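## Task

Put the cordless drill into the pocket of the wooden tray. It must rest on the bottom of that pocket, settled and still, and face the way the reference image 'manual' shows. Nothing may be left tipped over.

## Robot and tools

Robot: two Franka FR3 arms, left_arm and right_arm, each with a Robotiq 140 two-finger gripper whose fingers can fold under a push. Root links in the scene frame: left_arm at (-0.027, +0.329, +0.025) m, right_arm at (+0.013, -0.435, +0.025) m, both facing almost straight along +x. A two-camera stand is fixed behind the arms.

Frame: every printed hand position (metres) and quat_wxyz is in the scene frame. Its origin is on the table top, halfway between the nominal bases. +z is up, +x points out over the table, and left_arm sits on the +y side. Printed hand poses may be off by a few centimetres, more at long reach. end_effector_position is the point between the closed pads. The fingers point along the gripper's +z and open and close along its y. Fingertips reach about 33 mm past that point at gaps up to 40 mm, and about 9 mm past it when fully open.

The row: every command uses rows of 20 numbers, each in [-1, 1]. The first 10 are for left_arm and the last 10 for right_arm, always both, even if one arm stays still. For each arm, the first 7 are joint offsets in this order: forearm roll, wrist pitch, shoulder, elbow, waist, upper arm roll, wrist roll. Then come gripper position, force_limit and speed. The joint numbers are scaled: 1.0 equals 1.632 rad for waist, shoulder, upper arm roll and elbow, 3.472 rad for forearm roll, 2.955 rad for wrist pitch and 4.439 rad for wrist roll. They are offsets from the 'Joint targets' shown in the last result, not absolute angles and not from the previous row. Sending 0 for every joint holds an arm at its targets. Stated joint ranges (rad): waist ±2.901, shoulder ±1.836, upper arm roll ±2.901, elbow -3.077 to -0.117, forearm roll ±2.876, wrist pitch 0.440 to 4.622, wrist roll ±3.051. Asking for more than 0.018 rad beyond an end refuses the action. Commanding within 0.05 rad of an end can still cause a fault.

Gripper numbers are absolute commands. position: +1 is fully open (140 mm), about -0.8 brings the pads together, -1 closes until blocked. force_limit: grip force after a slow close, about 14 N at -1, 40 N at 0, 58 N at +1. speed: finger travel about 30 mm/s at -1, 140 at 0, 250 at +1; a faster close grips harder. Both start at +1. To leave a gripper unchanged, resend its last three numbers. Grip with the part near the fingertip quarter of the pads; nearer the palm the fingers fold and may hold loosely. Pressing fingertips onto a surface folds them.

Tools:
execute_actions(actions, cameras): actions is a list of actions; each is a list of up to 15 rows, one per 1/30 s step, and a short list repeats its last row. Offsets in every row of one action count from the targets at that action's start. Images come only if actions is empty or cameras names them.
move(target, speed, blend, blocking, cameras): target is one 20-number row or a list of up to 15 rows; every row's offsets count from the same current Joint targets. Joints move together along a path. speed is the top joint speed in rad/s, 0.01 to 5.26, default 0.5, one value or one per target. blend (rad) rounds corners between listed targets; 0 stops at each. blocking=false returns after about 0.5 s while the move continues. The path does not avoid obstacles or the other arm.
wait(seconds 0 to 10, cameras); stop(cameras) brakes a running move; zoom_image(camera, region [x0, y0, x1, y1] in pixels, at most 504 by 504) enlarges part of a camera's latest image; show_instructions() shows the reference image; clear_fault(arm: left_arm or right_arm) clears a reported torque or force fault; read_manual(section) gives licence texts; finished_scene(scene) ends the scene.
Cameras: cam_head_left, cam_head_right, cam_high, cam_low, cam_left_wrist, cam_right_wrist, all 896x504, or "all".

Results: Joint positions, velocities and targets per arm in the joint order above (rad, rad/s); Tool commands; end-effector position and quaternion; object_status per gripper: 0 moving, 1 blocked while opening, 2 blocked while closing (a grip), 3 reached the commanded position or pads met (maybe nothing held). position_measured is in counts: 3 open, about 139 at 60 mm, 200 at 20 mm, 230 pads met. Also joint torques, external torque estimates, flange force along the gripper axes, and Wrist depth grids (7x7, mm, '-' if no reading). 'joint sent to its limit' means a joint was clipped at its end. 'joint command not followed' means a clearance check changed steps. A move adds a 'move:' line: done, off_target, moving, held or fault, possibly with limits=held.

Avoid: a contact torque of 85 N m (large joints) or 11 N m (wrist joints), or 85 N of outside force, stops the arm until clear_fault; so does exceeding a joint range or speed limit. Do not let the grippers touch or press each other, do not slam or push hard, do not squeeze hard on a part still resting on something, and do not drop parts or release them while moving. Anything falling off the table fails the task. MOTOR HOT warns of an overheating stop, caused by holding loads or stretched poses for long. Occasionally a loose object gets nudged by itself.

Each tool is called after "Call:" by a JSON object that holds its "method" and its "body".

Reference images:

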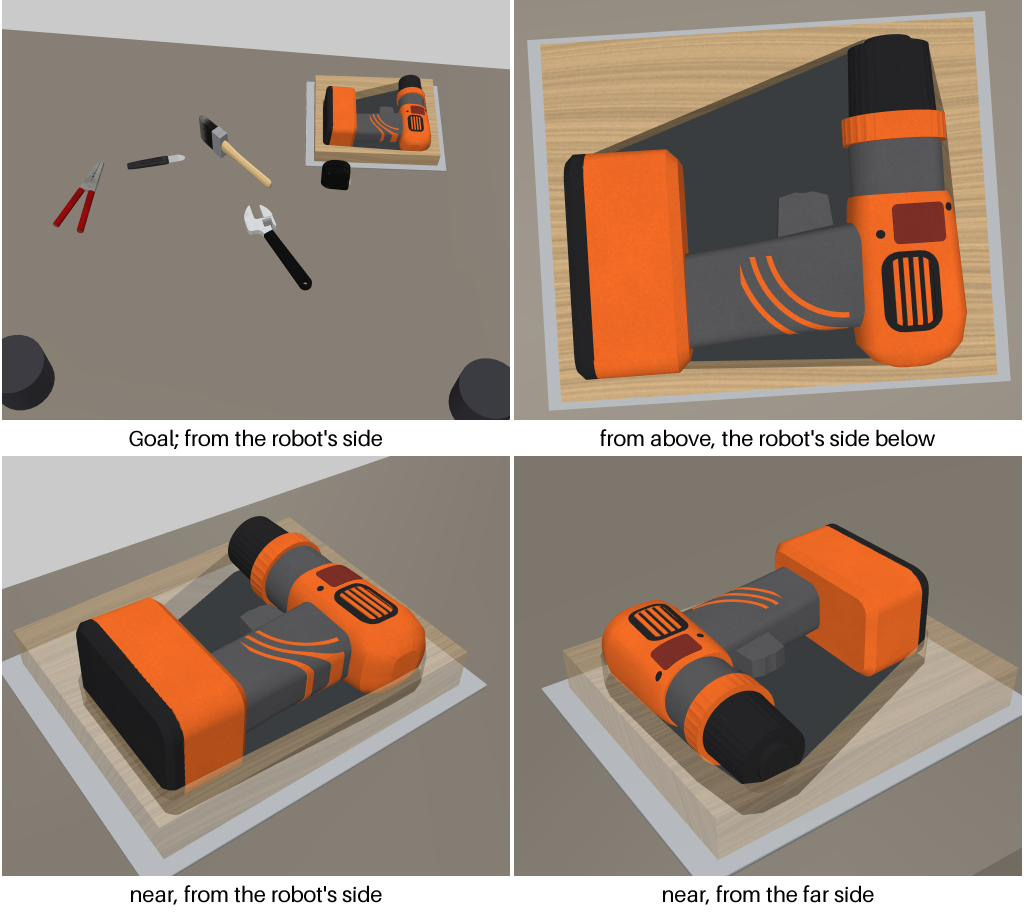

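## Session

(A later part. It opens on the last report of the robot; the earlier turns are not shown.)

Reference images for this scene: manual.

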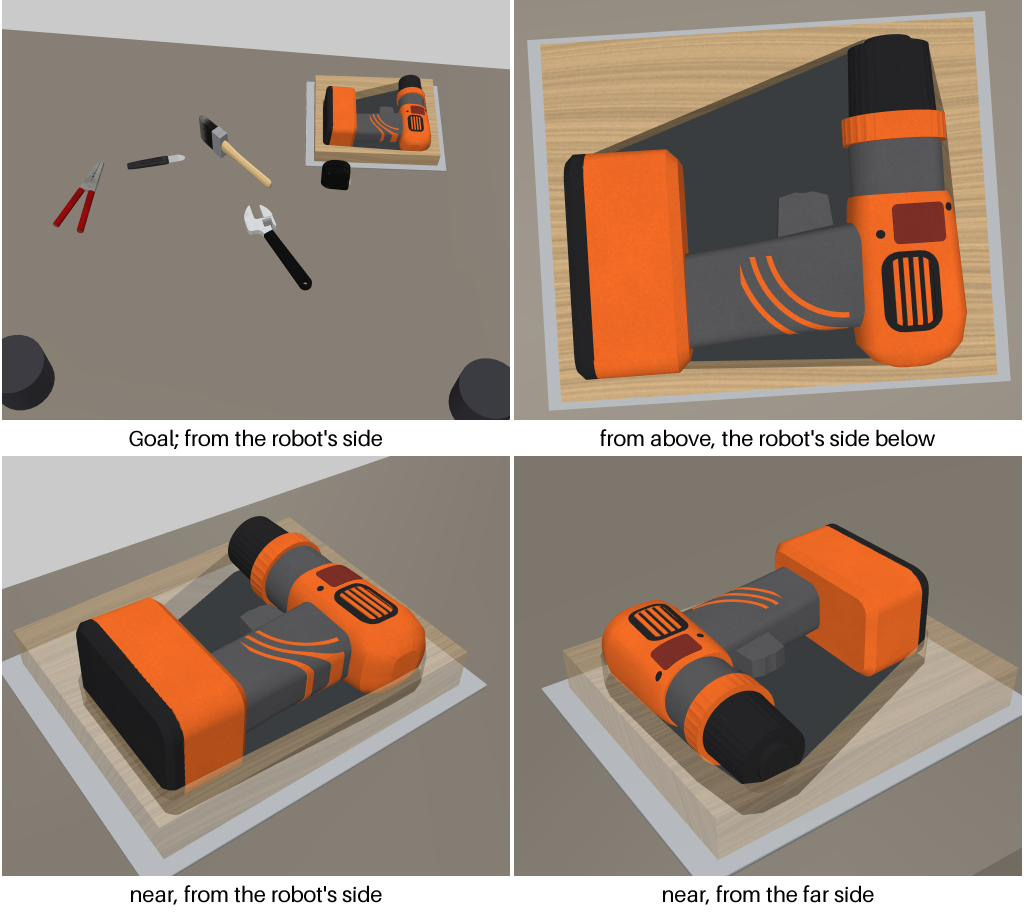

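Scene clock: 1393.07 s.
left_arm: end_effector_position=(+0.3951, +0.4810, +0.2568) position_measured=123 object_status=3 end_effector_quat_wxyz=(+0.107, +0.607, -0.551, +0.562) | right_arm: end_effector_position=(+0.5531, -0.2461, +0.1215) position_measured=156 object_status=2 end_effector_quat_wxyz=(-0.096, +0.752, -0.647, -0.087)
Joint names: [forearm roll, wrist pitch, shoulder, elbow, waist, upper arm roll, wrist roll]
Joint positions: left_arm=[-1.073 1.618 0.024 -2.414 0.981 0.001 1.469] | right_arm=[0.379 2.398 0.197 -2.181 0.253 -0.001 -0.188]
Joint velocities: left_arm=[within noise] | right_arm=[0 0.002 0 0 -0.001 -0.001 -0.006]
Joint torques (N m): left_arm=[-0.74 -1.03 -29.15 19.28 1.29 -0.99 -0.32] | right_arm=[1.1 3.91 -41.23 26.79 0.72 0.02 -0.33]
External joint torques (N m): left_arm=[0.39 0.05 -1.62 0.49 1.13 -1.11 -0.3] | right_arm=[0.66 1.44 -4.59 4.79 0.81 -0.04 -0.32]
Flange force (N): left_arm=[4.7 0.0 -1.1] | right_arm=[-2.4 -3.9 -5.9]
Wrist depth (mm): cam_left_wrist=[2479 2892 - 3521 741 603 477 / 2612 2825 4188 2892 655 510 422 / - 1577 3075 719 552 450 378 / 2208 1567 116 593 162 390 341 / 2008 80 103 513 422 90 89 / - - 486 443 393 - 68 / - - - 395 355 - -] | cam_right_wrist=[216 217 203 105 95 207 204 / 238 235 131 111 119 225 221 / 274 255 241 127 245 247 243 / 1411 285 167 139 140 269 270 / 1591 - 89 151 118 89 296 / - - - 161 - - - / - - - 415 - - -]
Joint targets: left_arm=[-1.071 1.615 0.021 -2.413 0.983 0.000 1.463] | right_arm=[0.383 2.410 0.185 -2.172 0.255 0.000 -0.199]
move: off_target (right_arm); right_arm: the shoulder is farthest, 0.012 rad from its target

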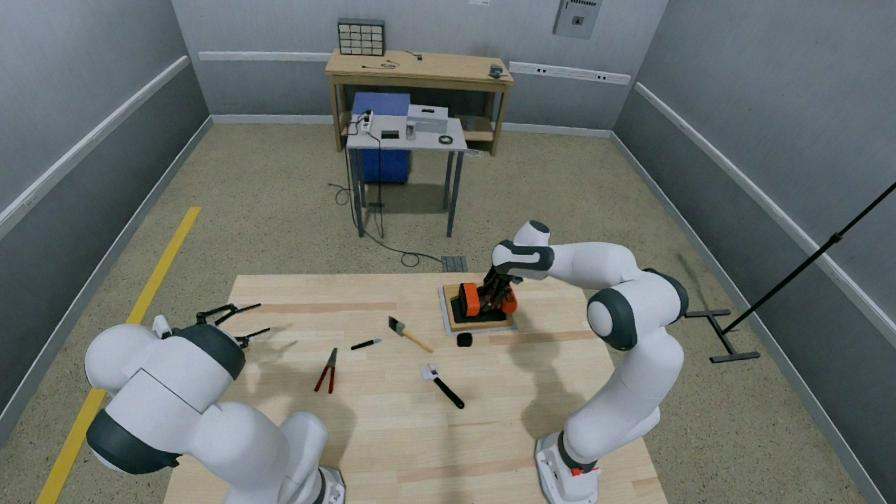

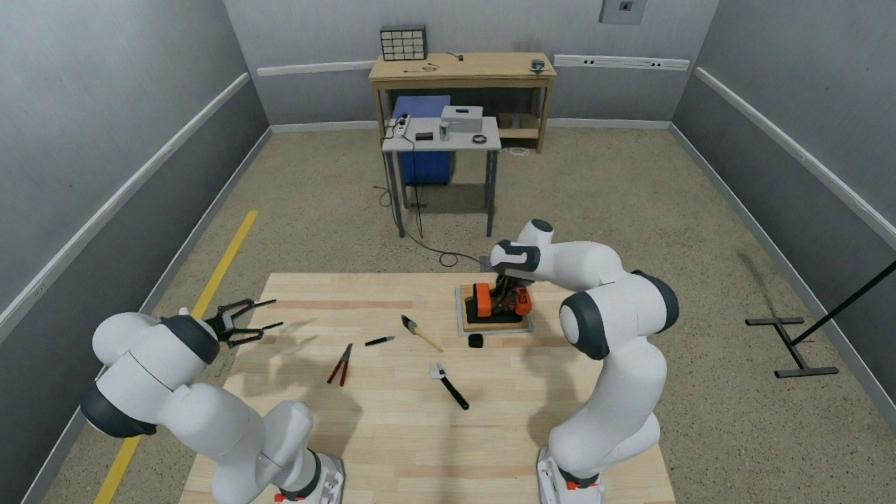

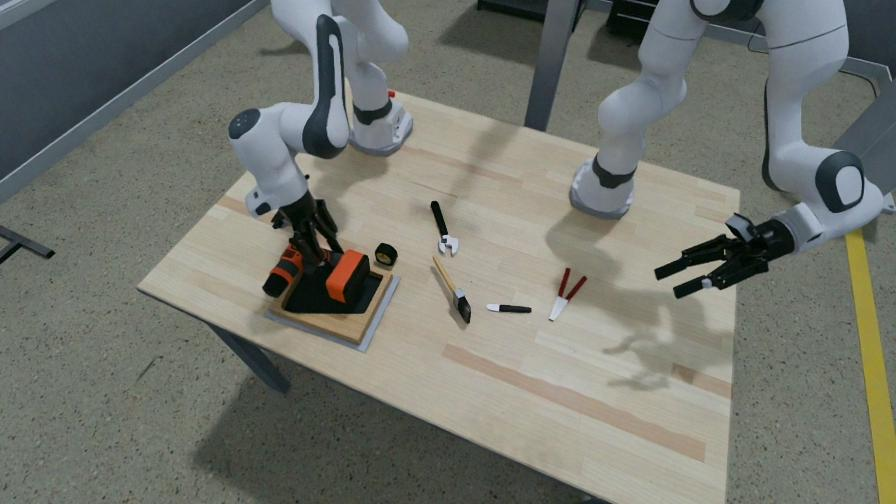

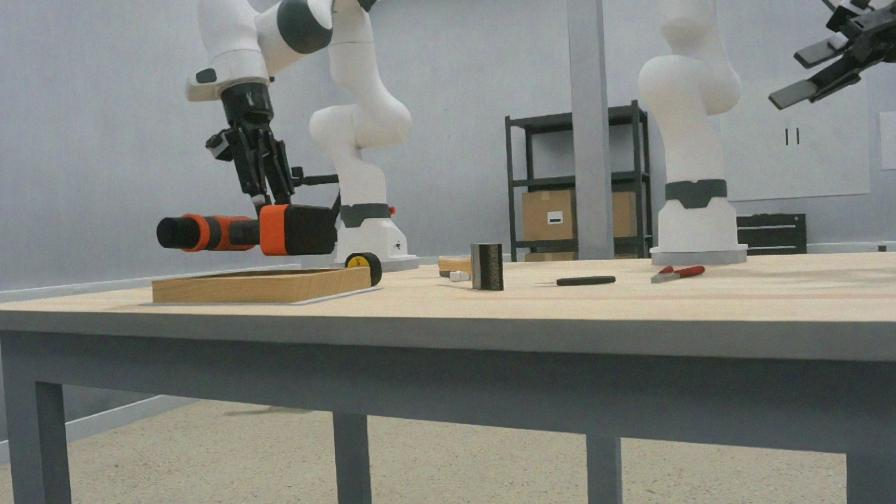

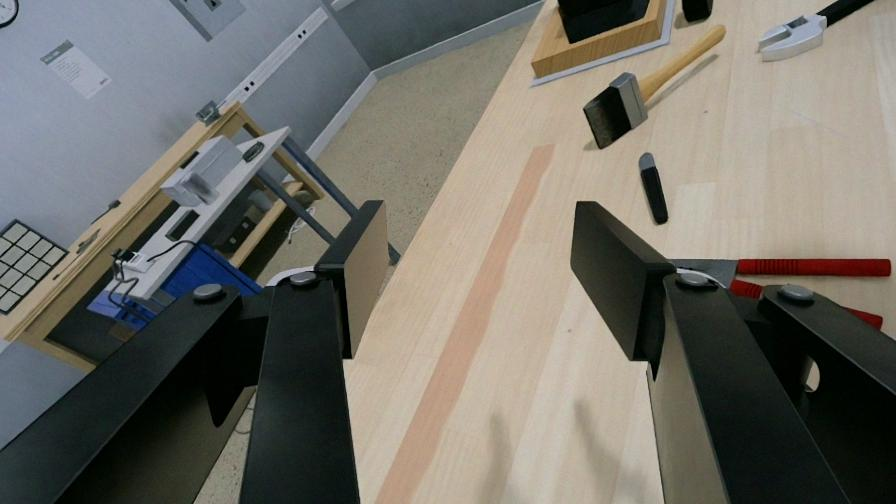

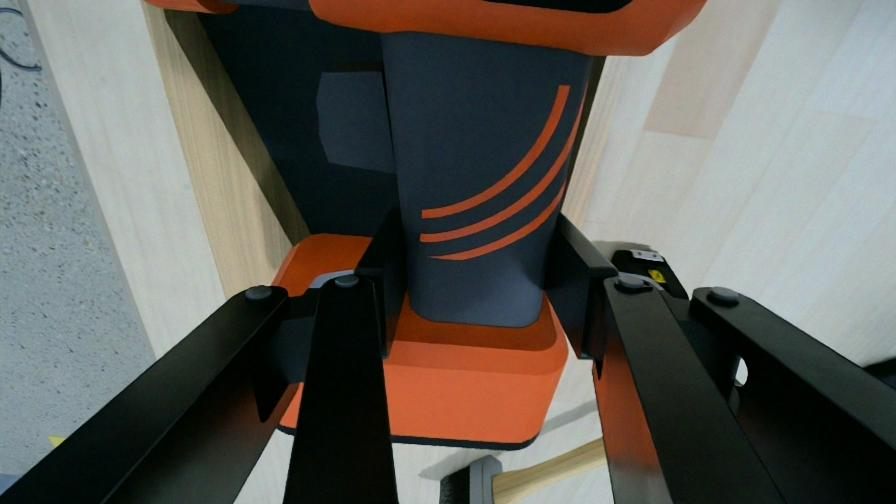

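Call:
{"method": "move", "body": {"target": [0,0,0,0,0,0,0,0.05,0.2,-1,0.00576,0.0182,0.0204,-0.0083,0.0245,0,0.0063,-0.98,0.2,-1], "speed": 0.08, "cameras": ["cam_head_left","cam_head_right","cam_high","cam_low","cam_right_wrist"]}}

Call:
{"method": "zoom_image", "body": {"camera": "cam_high", "region": [250, 230, 410, 360]}}

Call:
{"method": "zoom_image", "body": {"camera": "cam_head_left", "region": [430, 270, 530, 340]}}

Call:
{"method": "zoom_image", "body": {"camera": "cam_head_right", "region": [445, 270, 545, 340]}}

Call:
{"method": "zoom_image", "body": {"camera": "cam_low", "region": [140, 190, 400, 320]}}

Call:
{"method": "zoom_image", "body": {"camera": "cam_right_wrist", "region": [60, 0, 420, 320]}}

Call:
{"method": "zoom_image", "body": {"camera": "cam_right_wrist", "region": [500, 20, 720, 240]}}

Scene clock: 1586.53 s.
left_arm: end_effector_position=(+0.3951, +0.4810, +0.2568) position_measured=123 object_status=3 end_effector_quat_wxyz=(+0.107, +0.607, -0.551, +0.562) | right_arm: end_effector_position=(+0.5487, -0.2265, +0.1038) position_measured=156 object_status=2 end_effector_quat_wxyz=(-0.097, +0.752, -0.646, -0.085)
Joint names: [forearm roll, wrist pitch, shoulder, elbow, waist, upper arm roll, wrist roll]
Joint positions: left_arm=[-1.073 1.618 0.024 -2.414 0.981 0.001 1.469] | right_arm=[0.399 2.452 0.228 -2.193 0.293 0 -0.177]
Joint velocities: left_arm=[within noise] | right_arm=[0 0.005 0.002 0 0.001 0 0.005]
Joint torques (N m): left_arm=[-0.76 -1.04 -29.15 19.24 1.21 -1 -0.32] | right_arm=[1 4.02 -41.48 25.99 0.52 -0.17 0.09]
External joint torques (N m): left_arm=[0.37 0.06 -1.7 0.55 1.1 -1.07 -0.29] | right_arm=[0.64 1.53 -4.26 4.4 0.4 -0.42 0.1]
Flange force (N): left_arm=[4.8 -0.1 -1.1] | right_arm=[-2.5 -3.6 -5.2]
Wrist depth (mm): cam_left_wrist=[- 2670 - 3155 721 600 479 / - 2963 3328 2927 658 510 422 / - 1653 2730 710 552 445 377 / 2150 1653 116 594 162 391 337 / 2024 80 103 511 425 90 89 / - - 486 443 391 - 68 / - - - 394 352 - -] | cam_right_wrist=[202 190 187 106 - 190 187 / 221 192 131 111 118 208 204 / 244 210 225 125 230 226 225 / 284 259 - 139 140 247 247 / 1591 - 92 - 119 89 274 / - - - - - - - / - - - 383 - - -]
Joint targets: left_arm=[-1.071 1.615 0.021 -2.413 0.983 0.000 1.463] | right_arm=[0.403 2.464 0.219 -2.186 0.295 0.000 -0.171]
move: off_target (right_arm); right_arm: the wrist pitch is farthest, 0.012 rad from its target
Images, in order (width x height): cam_head_left 896x504, cam_head_right 896x504, cam_high 896x504, cam_low 896x504, cam_right_wrist 896x504.

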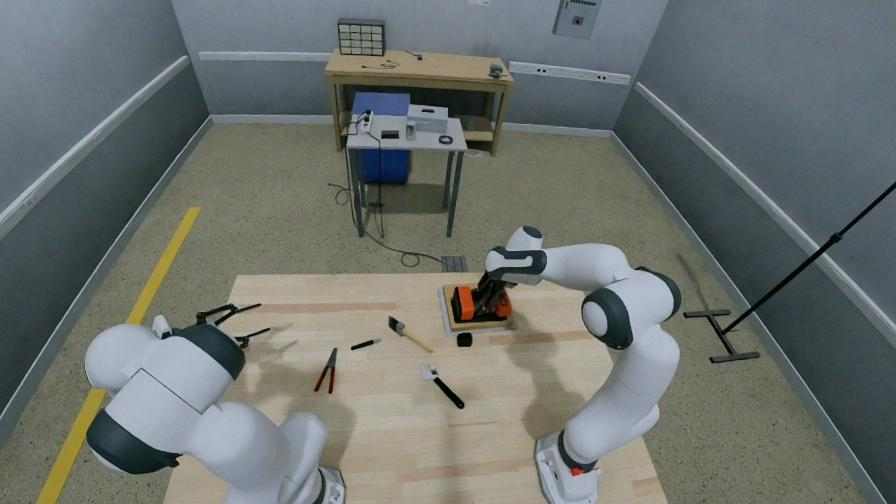

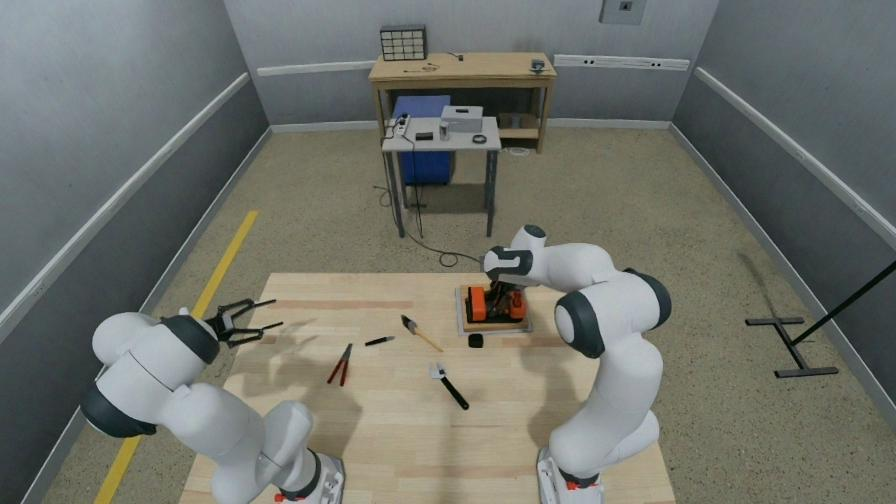

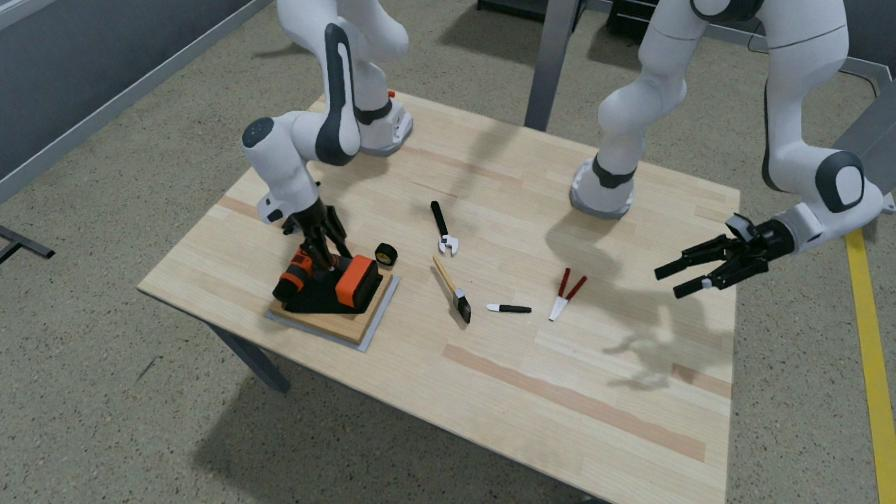

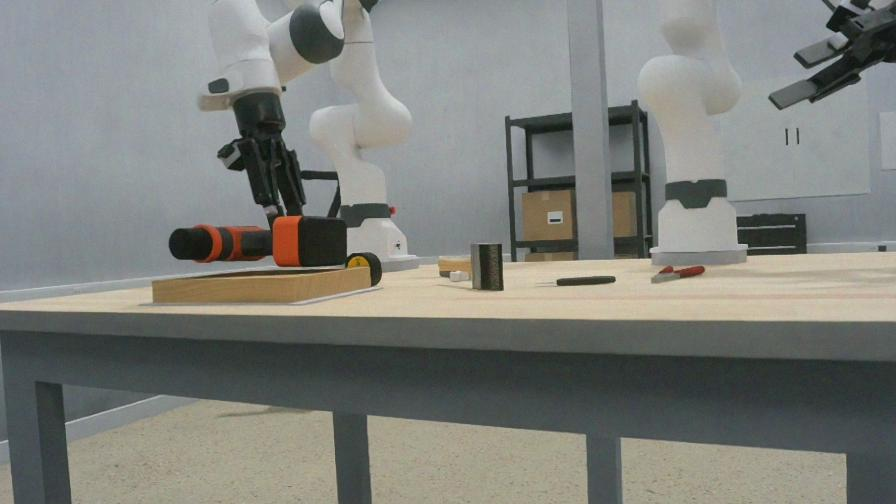

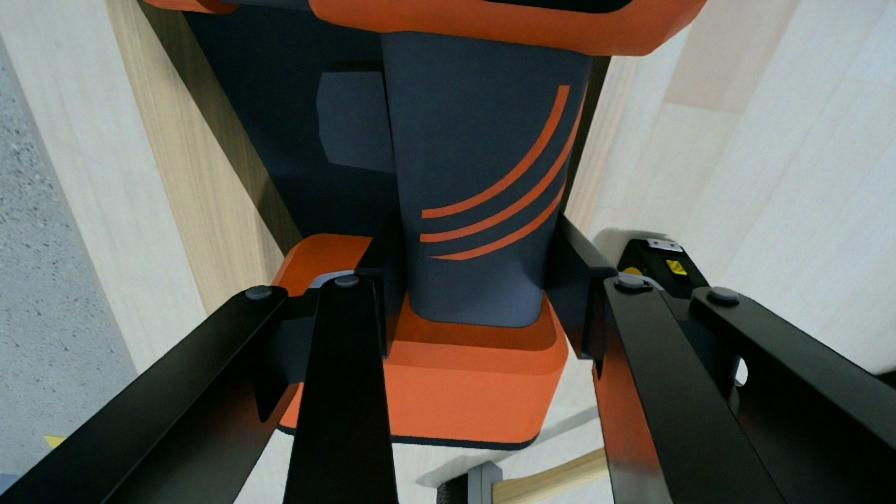

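Scaled by 3.150.

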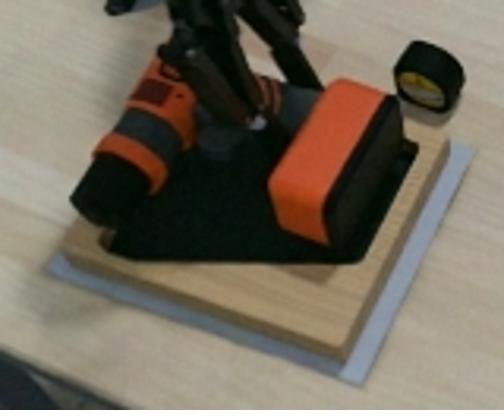

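Scaled by 5.040.

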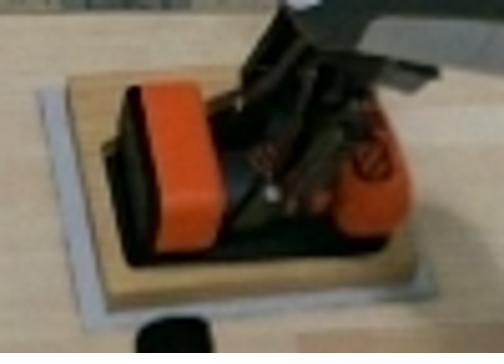

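Scaled by 5.040.

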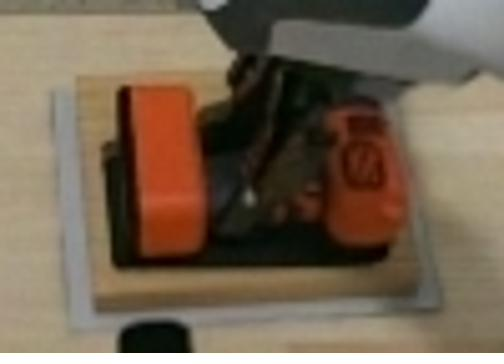

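Scaled by 1.938.

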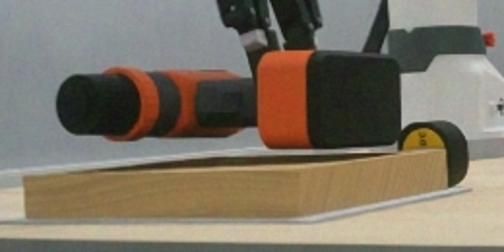

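Scaled by 1.400.

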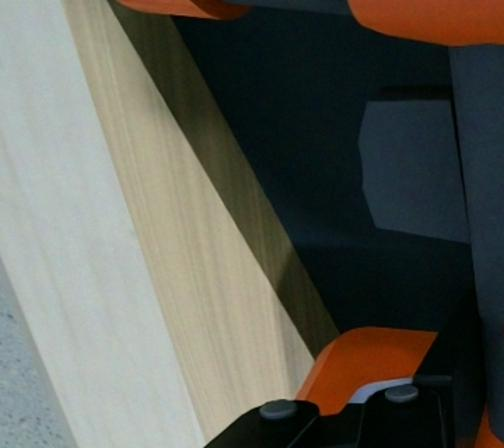

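Scaled by 2.291.

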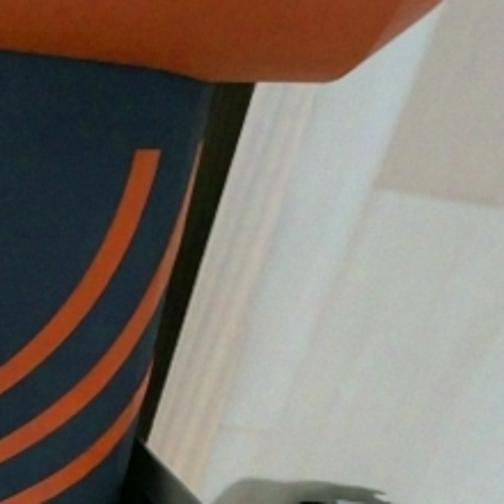

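Call:
{"method": "zoom_image", "body": {"camera": "cam_high", "region": [320, 245, 400, 325]}}

Call:
{"method": "zoom_image", "body": {"camera": "cam_head_right", "region": [455, 280, 535, 335]}}

Call:
{"method": "zoom_image", "body": {"camera": "cam_high", "region": [260, 245, 340, 325]}}

Scaled by 6.300.

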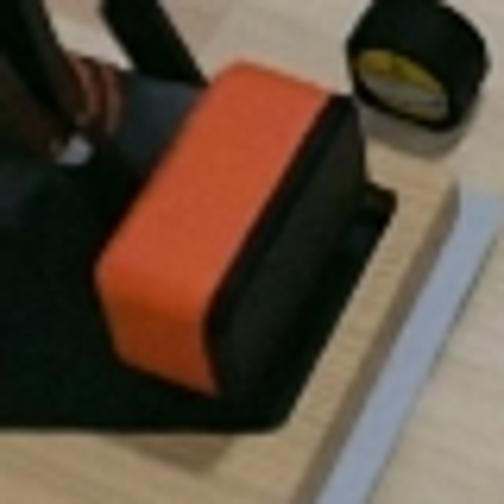

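Scaled by 6.300.

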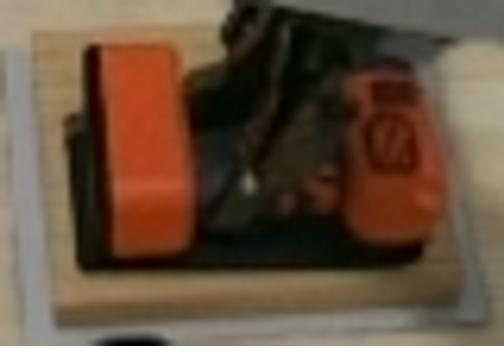

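Scaled by 6.300.

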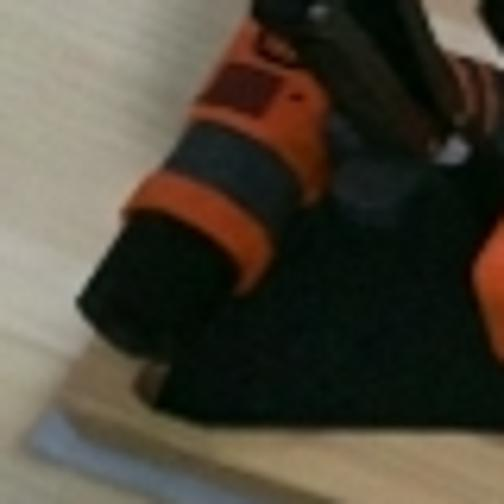

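Call:
{"method": "zoom_image", "body": {"camera": "cam_high", "region": [345, 258, 390, 318]}}

Call:
{"method": "zoom_image", "body": {"camera": "cam_low", "region": [260, 200, 400, 310]}}

Scaled by 8.400.

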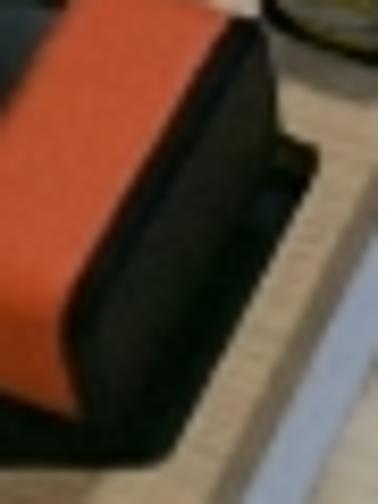

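Scaled by 3.600.

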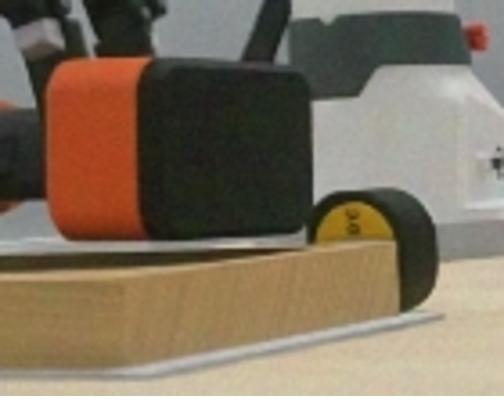

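Call:
{"method": "move", "body": {"target": [-0.0570,0.1472,0.2868,0.3775,-0.7457,0,-0.1994,0.05,0.2,-1,0,0,0,0,0,0,0,-0.98,0.2,-1], "speed": 0.45, "cameras": ["cam_left_wrist"]}}

Scene clock: 1726.37 s.
left_arm: end_effector_position=(+0.5956, -0.0410, +0.2075) position_measured=123 object_status=3 end_effector_quat_wxyz=(+0.355, +0.609, -0.616, +0.351) | right_arm: end_effector_position=(+0.5489, -0.2266, +0.1039) position_measured=156 object_status=2 end_effector_quat_wxyz=(-0.097, +0.752, -0.647, -0.085)
Joint names: [forearm roll, wrist pitch, shoulder, elbow, waist, upper arm roll, wrist roll]
Joint positions: left_arm=[-1.266 2.047 0.486 -1.798 -0.235 -0.001 0.586] | right_arm=[0.399 2.452 0.228 -2.193 0.293 0 -0.176]
Joint velocities: left_arm=[0 0.001 0.001 0 -0.001 0.001 -0.004] | right_arm=[within noise]
Joint torques (N m): left_arm=[-1.12 0.47 -46.46 22.86 0.8 -0.42 -0.2] | right_arm=[0.96 4.01 -41.5 26 0.49 -0.15 0.05]
External joint torques (N m): left_arm=[-0.48 0.43 -0.94 0.73 0.59 -0.24 -0.22] | right_arm=[0.6 1.52 -4.22 4.42 0.46 -0.32 0.07]
Flange force (N): left_arm=[1.3 -0.1 -0.1] | right_arm=[-2.6 -3.8 -5.2]
Wrist depth (mm): cam_left_wrist=[2270 2612 2454 694 304 671 688 / 2150 2131 2024 412 380 576 562 / 1813 1813 534 469 479 482 483 / 1609 1598 116 369 162 422 420 / 1404 80 103 358 349 90 89 / - - 331 340 338 - 68 / - - - 309 307 - -] | cam_right_wrist=[201 191 188 106 - 192 187 / 221 200 197 111 179 208 204 / 244 232 224 128 197 227 224 / 285 273 - 139 140 247 248 / 1560 - 92 153 119 89 274 / - - - - - - - / - - - 379 - - -]
Joint targets: left_arm=[-1.269 2.050 0.490 -1.797 -0.235 0.000 0.578] | right_arm=[0.403 2.464 0.219 -2.186 0.295 0.000 -0.171]
move: off_target (right_arm); right_arm: the wrist pitch is farthest, 0.012 rad from its target
Images, in order (width x height): cam_left_wrist 896x504.

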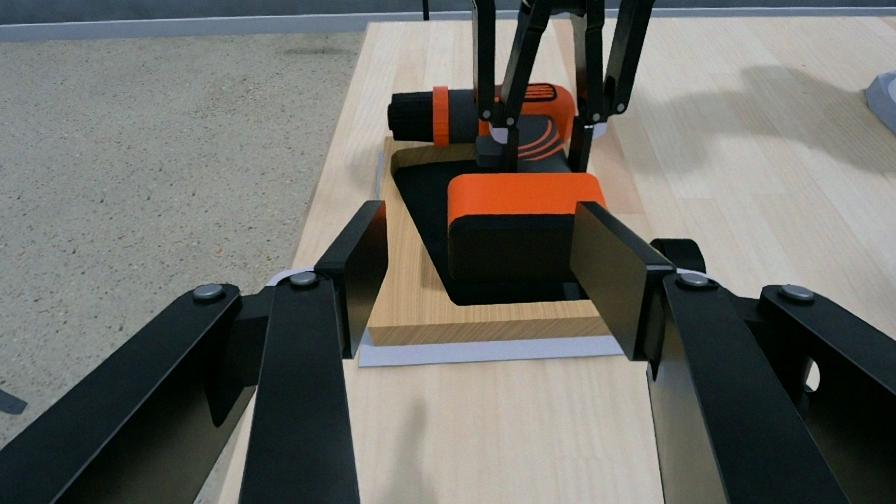

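Call:
{"method": "zoom_image", "body": {"camera": "cam_left_wrist", "region": [340, 60, 680, 380]}}

Call:
{"method": "zoom_image", "body": {"camera": "cam_left_wrist", "region": [420, 160, 640, 320]}}

Scaled by 1.482.

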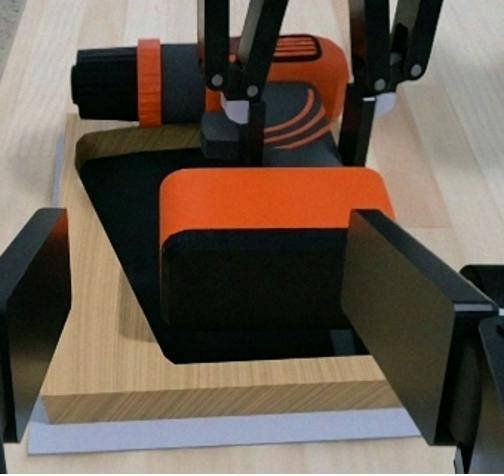

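Scaled by 2.291.

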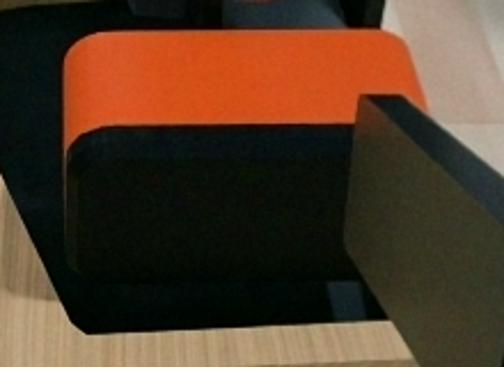

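Call:
{"method": "move", "body": {"target": [0,0,0,0,0,0,0,0.05,0.2,-1,0.0018,0.0051,0.0079,0.0001,0.0079,0,-0.0071,-0.98,0.2,-1], "speed": 0.06, "cameras": ["cam_left_wrist","cam_right_wrist"]}}

Call:
{"method": "zoom_image", "body": {"camera": "cam_left_wrist", "region": [420, 160, 640, 320]}}

Call:
{"method": "zoom_image", "body": {"camera": "cam_left_wrist", "region": [360, 70, 620, 200]}}

Scene clock: 1804.83 s.
left_arm: end_effector_position=(+0.5956, -0.0410, +0.2075) position_measured=123 object_status=3 end_effector_quat_wxyz=(+0.355, +0.610, -0.616, +0.351) | right_arm: end_effector_position=(+0.5479, -0.2203, +0.0982) position_measured=156 object_status=2 end_effector_quat_wxyz=(-0.098, +0.758, -0.639, -0.084)
Joint names: [forearm roll, wrist pitch, shoulder, elbow, waist, upper arm roll, wrist roll]
Joint positions: left_arm=[-1.266 2.047 0.486 -1.798 -0.235 -0.001 0.584] | right_arm=[0.405 2.467 0.241 -2.193 0.306 0 -0.192]
Joint velocities: left_arm=[within noise] | right_arm=[0 0.001 0.001 0 0 0 -0.006]
Joint torques (N m): left_arm=[-1.1 0.47 -46.51 22.86 0.82 -0.45 -0.25] | right_arm=[0.94 4.06 -41.47 25.89 0.65 -0.15 -0.31]
External joint torques (N m): left_arm=[-0.46 0.46 -0.93 0.71 0.93 0 -0.27] | right_arm=[0.6 1.57 -4.05 4.51 0.63 -0.32 -0.3]
Flange force (N): left_arm=[1.1 -0.3 -0.6] | right_arm=[-2.0 -4.3 -4.4]
Wrist depth (mm): cam_left_wrist=[2557 2641 2504 704 301 664 680 / 2169 2112 2008 416 333 577 564 / 1827 1748 539 481 457 485 482 / 1538 1557 116 369 162 422 417 / 1437 80 103 358 346 90 88 / - - 328 341 340 - 68 / - - - 308 307 - -] | cam_right_wrist=[200 185 185 106 94 186 182 / 216 - 128 111 - 201 199 / 240 - 221 127 193 221 218 / 273 266 131 140 140 239 241 / 1510 - 93 153 119 89 265 / - - - 156 - - - / - - - 373 - - -]
Joint targets: left_arm=[-1.269 2.050 0.490 -1.797 -0.235 0.000 0.578] | right_arm=[0.409 2.479 0.231 -2.185 0.307 0.000 -0.202]
move: off_target (right_arm); right_arm: the wrist pitch is farthest, 0.012 rad from its target
Images, in order (width x height): cam_left_wrist 896x504, cam_right_wrist 896x504.

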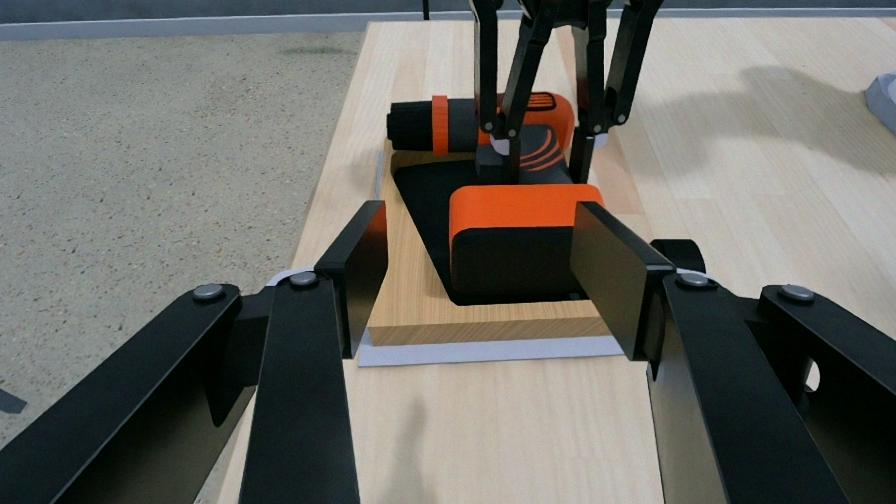

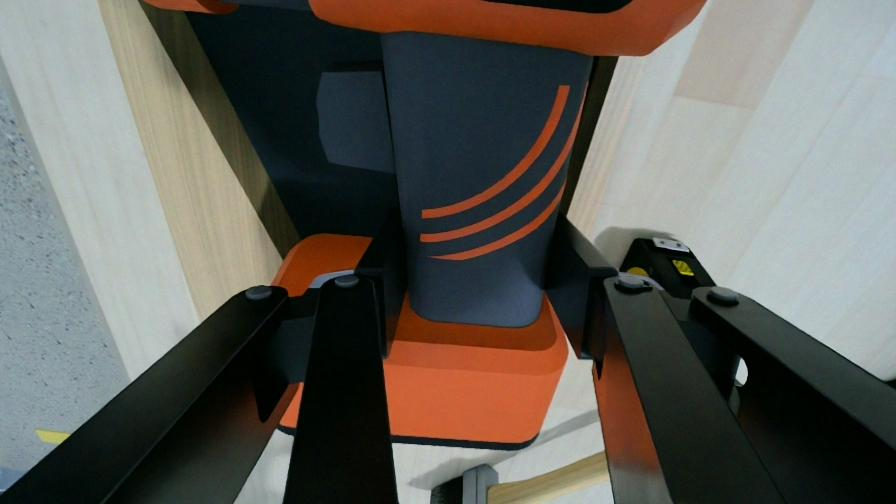

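Scaled by 2.291.

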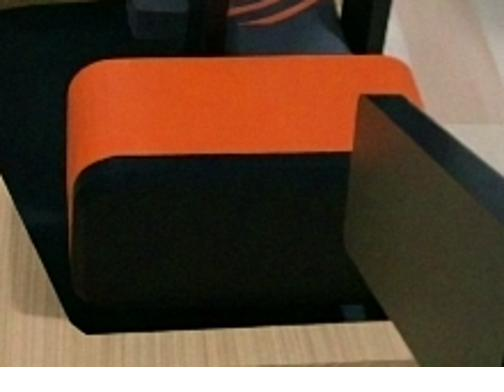

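Scaled by 1.938.

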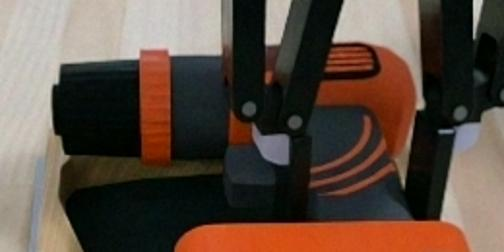

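Call:
{"method": "move", "body": {"target": [0,0,0,0,0,0,0,0.05,0.2,-1,0.0034,0.0075,0.0106,-0.0038,0.0016,0,-0.0058,-0.98,0.2,-1], "speed": 0.05, "cameras": ["cam_left_wrist","cam_right_wrist"]}}

Call:
{"method": "zoom_image", "body": {"camera": "cam_left_wrist", "region": [420, 160, 640, 320]}}

Call:
{"method": "zoom_image", "body": {"camera": "cam_left_wrist", "region": [360, 70, 620, 200]}}

Call:
{"method": "zoom_image", "body": {"camera": "cam_right_wrist", "region": [500, 20, 720, 240]}}

Scene clock: 1842.30 s.
left_arm: end_effector_position=(+0.5956, -0.0410, +0.2075) position_measured=123 object_status=3 end_effector_quat_wxyz=(+0.355, +0.610, -0.616, +0.351) | right_arm: end_effector_position=(+0.5470, -0.2205, +0.0879) position_measured=156 object_status=2 end_effector_quat_wxyz=(-0.099, +0.762, -0.634, -0.083)
Joint names: [forearm roll, wrist pitch, shoulder, elbow, waist, upper arm roll, wrist roll]
Joint positions: left_arm=[-1.266 2.047 0.486 -1.798 -0.235 -0.001 0.584] | right_arm=[0.417 2.489 0.258 -2.199 0.308 0 -0.218]
Joint velocities: left_arm=[within noise] | right_arm=[0 0.002 0 0 0.001 0 -0.009]
Joint torques (N m): left_arm=[-1.11 0.47 -46.5 22.84 0.82 -0.43 -0.27] | right_arm=[0.89 4.01 -41.9 25.41 0.73 -0.15 -0.27]
External joint torques (N m): left_arm=[-0.48 0.43 -0.89 0.61 0.66 -0.21 -0.3] | right_arm=[0.58 1.5 -4.07 4.23 0.92 -0.12 -0.26]
Flange force (N): left_arm=[1.3 0.1 -0.2] | right_arm=[-2.4 -3.4 -4.4]
Wrist depth (mm): cam_left_wrist=[2557 2670 2405 696 297 677 690 / 2189 2076 2059 414 333 576 566 / 1869 1748 516 461 393 485 484 / 1557 1557 116 374 162 421 417 / 1412 80 103 353 345 90 88 / - - 329 340 339 - 68 / - - - 308 306 - -] | cam_right_wrist=[- 173 173 105 95 175 173 / 209 175 128 111 118 192 188 / 229 - 210 127 176 209 207 / 255 - 130 139 140 229 230 / 1464 - 92 155 118 89 251 / - - - - - - - / - - - 363 - - -]
Joint targets: left_arm=[-1.269 2.050 0.490 -1.797 -0.235 0.000 0.578] | right_arm=[0.421 2.501 0.249 -2.192 0.310 0.000 -0.228]
move: off_target (right_arm); right_arm: the wrist pitch is farthest, 0.012 rad from its target
Images, in order (width x height): cam_left_wrist 896x504, cam_right_wrist 896x504.

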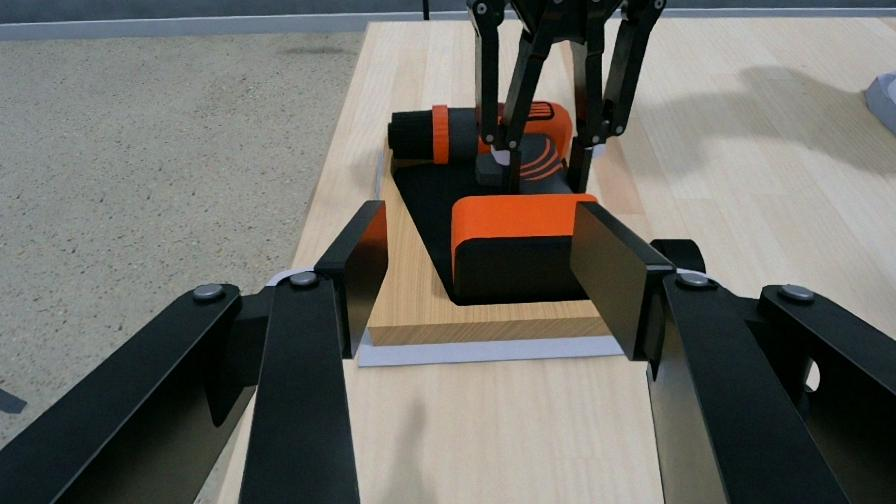

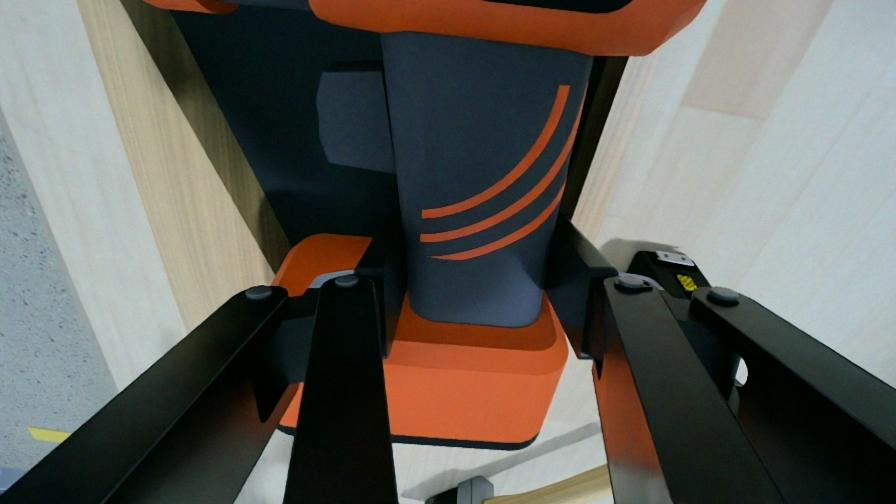

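Scaled by 2.291.

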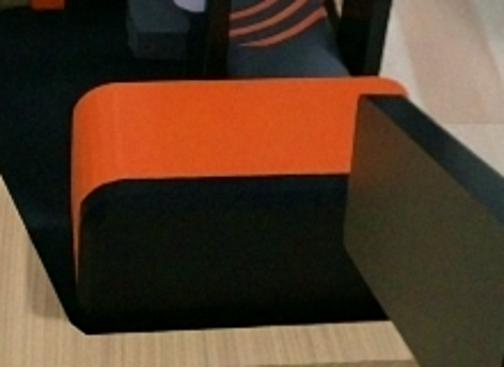

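Scaled by 1.938.

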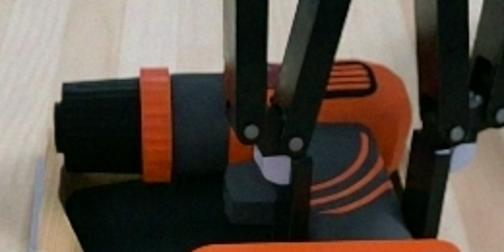

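Scaled by 2.291.

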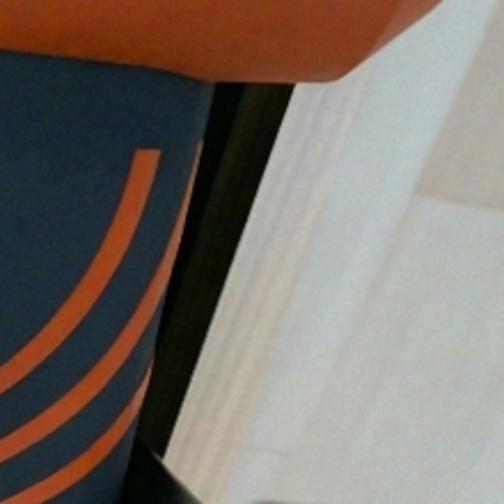

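Call:
{"method": "zoom_image", "body": {"camera": "cam_left_wrist", "region": [445, 185, 585, 255]}}

Call:
{"method": "zoom_image", "body": {"camera": "cam_left_wrist", "region": [445, 255, 605, 335]}}

Scaled by 3.600.

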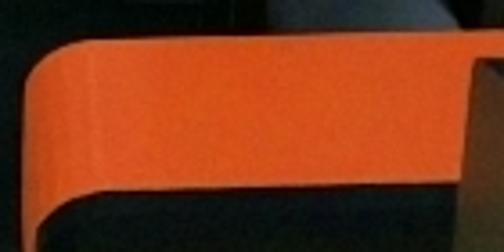

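Scaled by 3.150.

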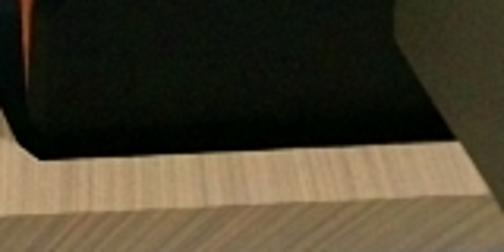

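Call:
{"method": "move", "body": {"target": [0,0,0,0,0,0,0,0.05,0.2,-1,0.0041,0.0083,0.0144,-0.0021,0,0,-0.0073,-0.98,0.2,-1], "speed": 0.03, "cameras": ["cam_left_wrist"]}}

Call:
{"method": "zoom_image", "body": {"camera": "cam_left_wrist", "region": [380, 90, 640, 340]}}

Scene clock: 1878.90 s.
left_arm: end_effector_position=(+0.5956, -0.0410, +0.2075) position_measured=123 object_status=3 end_effector_quat_wxyz=(+0.355, +0.610, -0.616, +0.351) | right_arm: end_effector_position=(+0.5473, -0.2220, +0.0760) position_measured=156 object_status=2 end_effector_quat_wxyz=(-0.100, +0.767, -0.629, -0.082)
Joint names: [forearm roll, wrist pitch, shoulder, elbow, waist, upper arm roll, wrist roll]
Joint positions: left_arm=[-1.266 2.047 0.486 -1.798 -0.235 -0.001 0.584] | right_arm=[0.431 2.514 0.281 -2.201 0.308 0 -0.25]
Joint velocities: left_arm=[within noise] | right_arm=[0 0.001 0.001 0.002 -0.001 0.001 -0.006]
Joint torques (N m): left_arm=[-1.12 0.48 -46.5 22.85 0.76 -0.45 -0.23] | right_arm=[0.83 4 -42.03 24.74 0.73 -0.17 -0.32]
External joint torques (N m): left_arm=[-0.48 0.45 -1.01 0.76 0.7 -0.14 -0.26] | right_arm=[0.57 1.54 -4.03 4.05 0.62 -0.41 -0.31]
Flange force (N): left_arm=[1.4 -0.1 -0.3] | right_arm=[-1.7 -3.0 -4.3]
Wrist depth (mm): cam_left_wrist=[2557 2557 2429 680 298 673 686 / 2169 2059 1959 432 335 577 564 / 1786 1869 536 439 412 486 480 / 1609 1567 116 375 141 428 417 / 1421 80 103 359 347 90 89 / - - 329 341 339 - 68 / - - - 308 306 - -] | cam_right_wrist=[- 165 163 106 105 164 163 / 195 179 131 111 118 180 176 / 217 - 198 125 128 197 193 / 242 - 194 142 140 216 213 / 274 - 92 153 119 89 235 / - - - - - - - / - - - 343 - - -]
Joint targets: left_arm=[-1.269 2.050 0.490 -1.797 -0.235 0.000 0.578] | right_arm=[0.435 2.526 0.272 -2.195 0.310 0.000 -0.260]
move: off_target (right_arm); right_arm: the wrist pitch is farthest, 0.011 rad from its target
Images, in order (width x height): cam_left_wrist 896x504.

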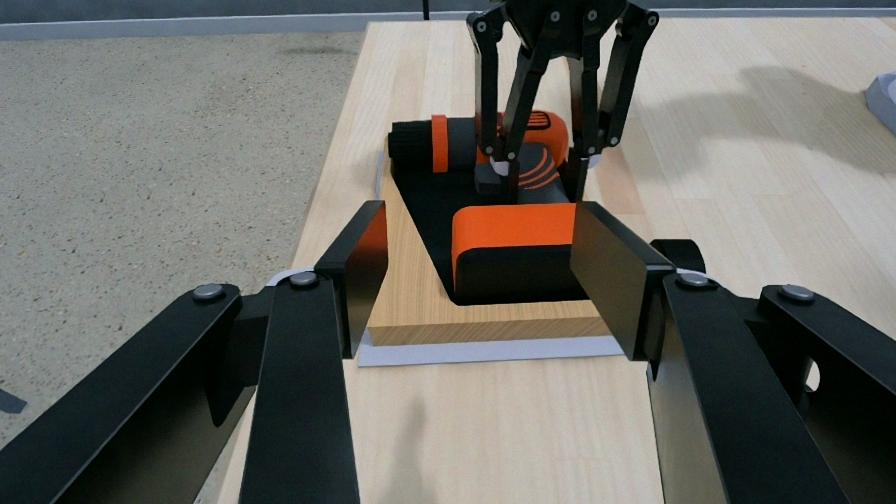

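Scaled by 1.938.

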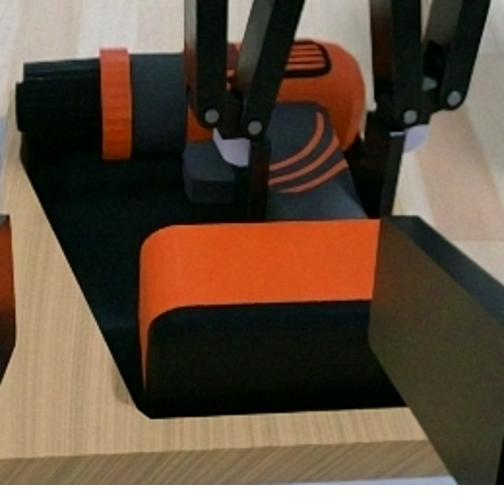

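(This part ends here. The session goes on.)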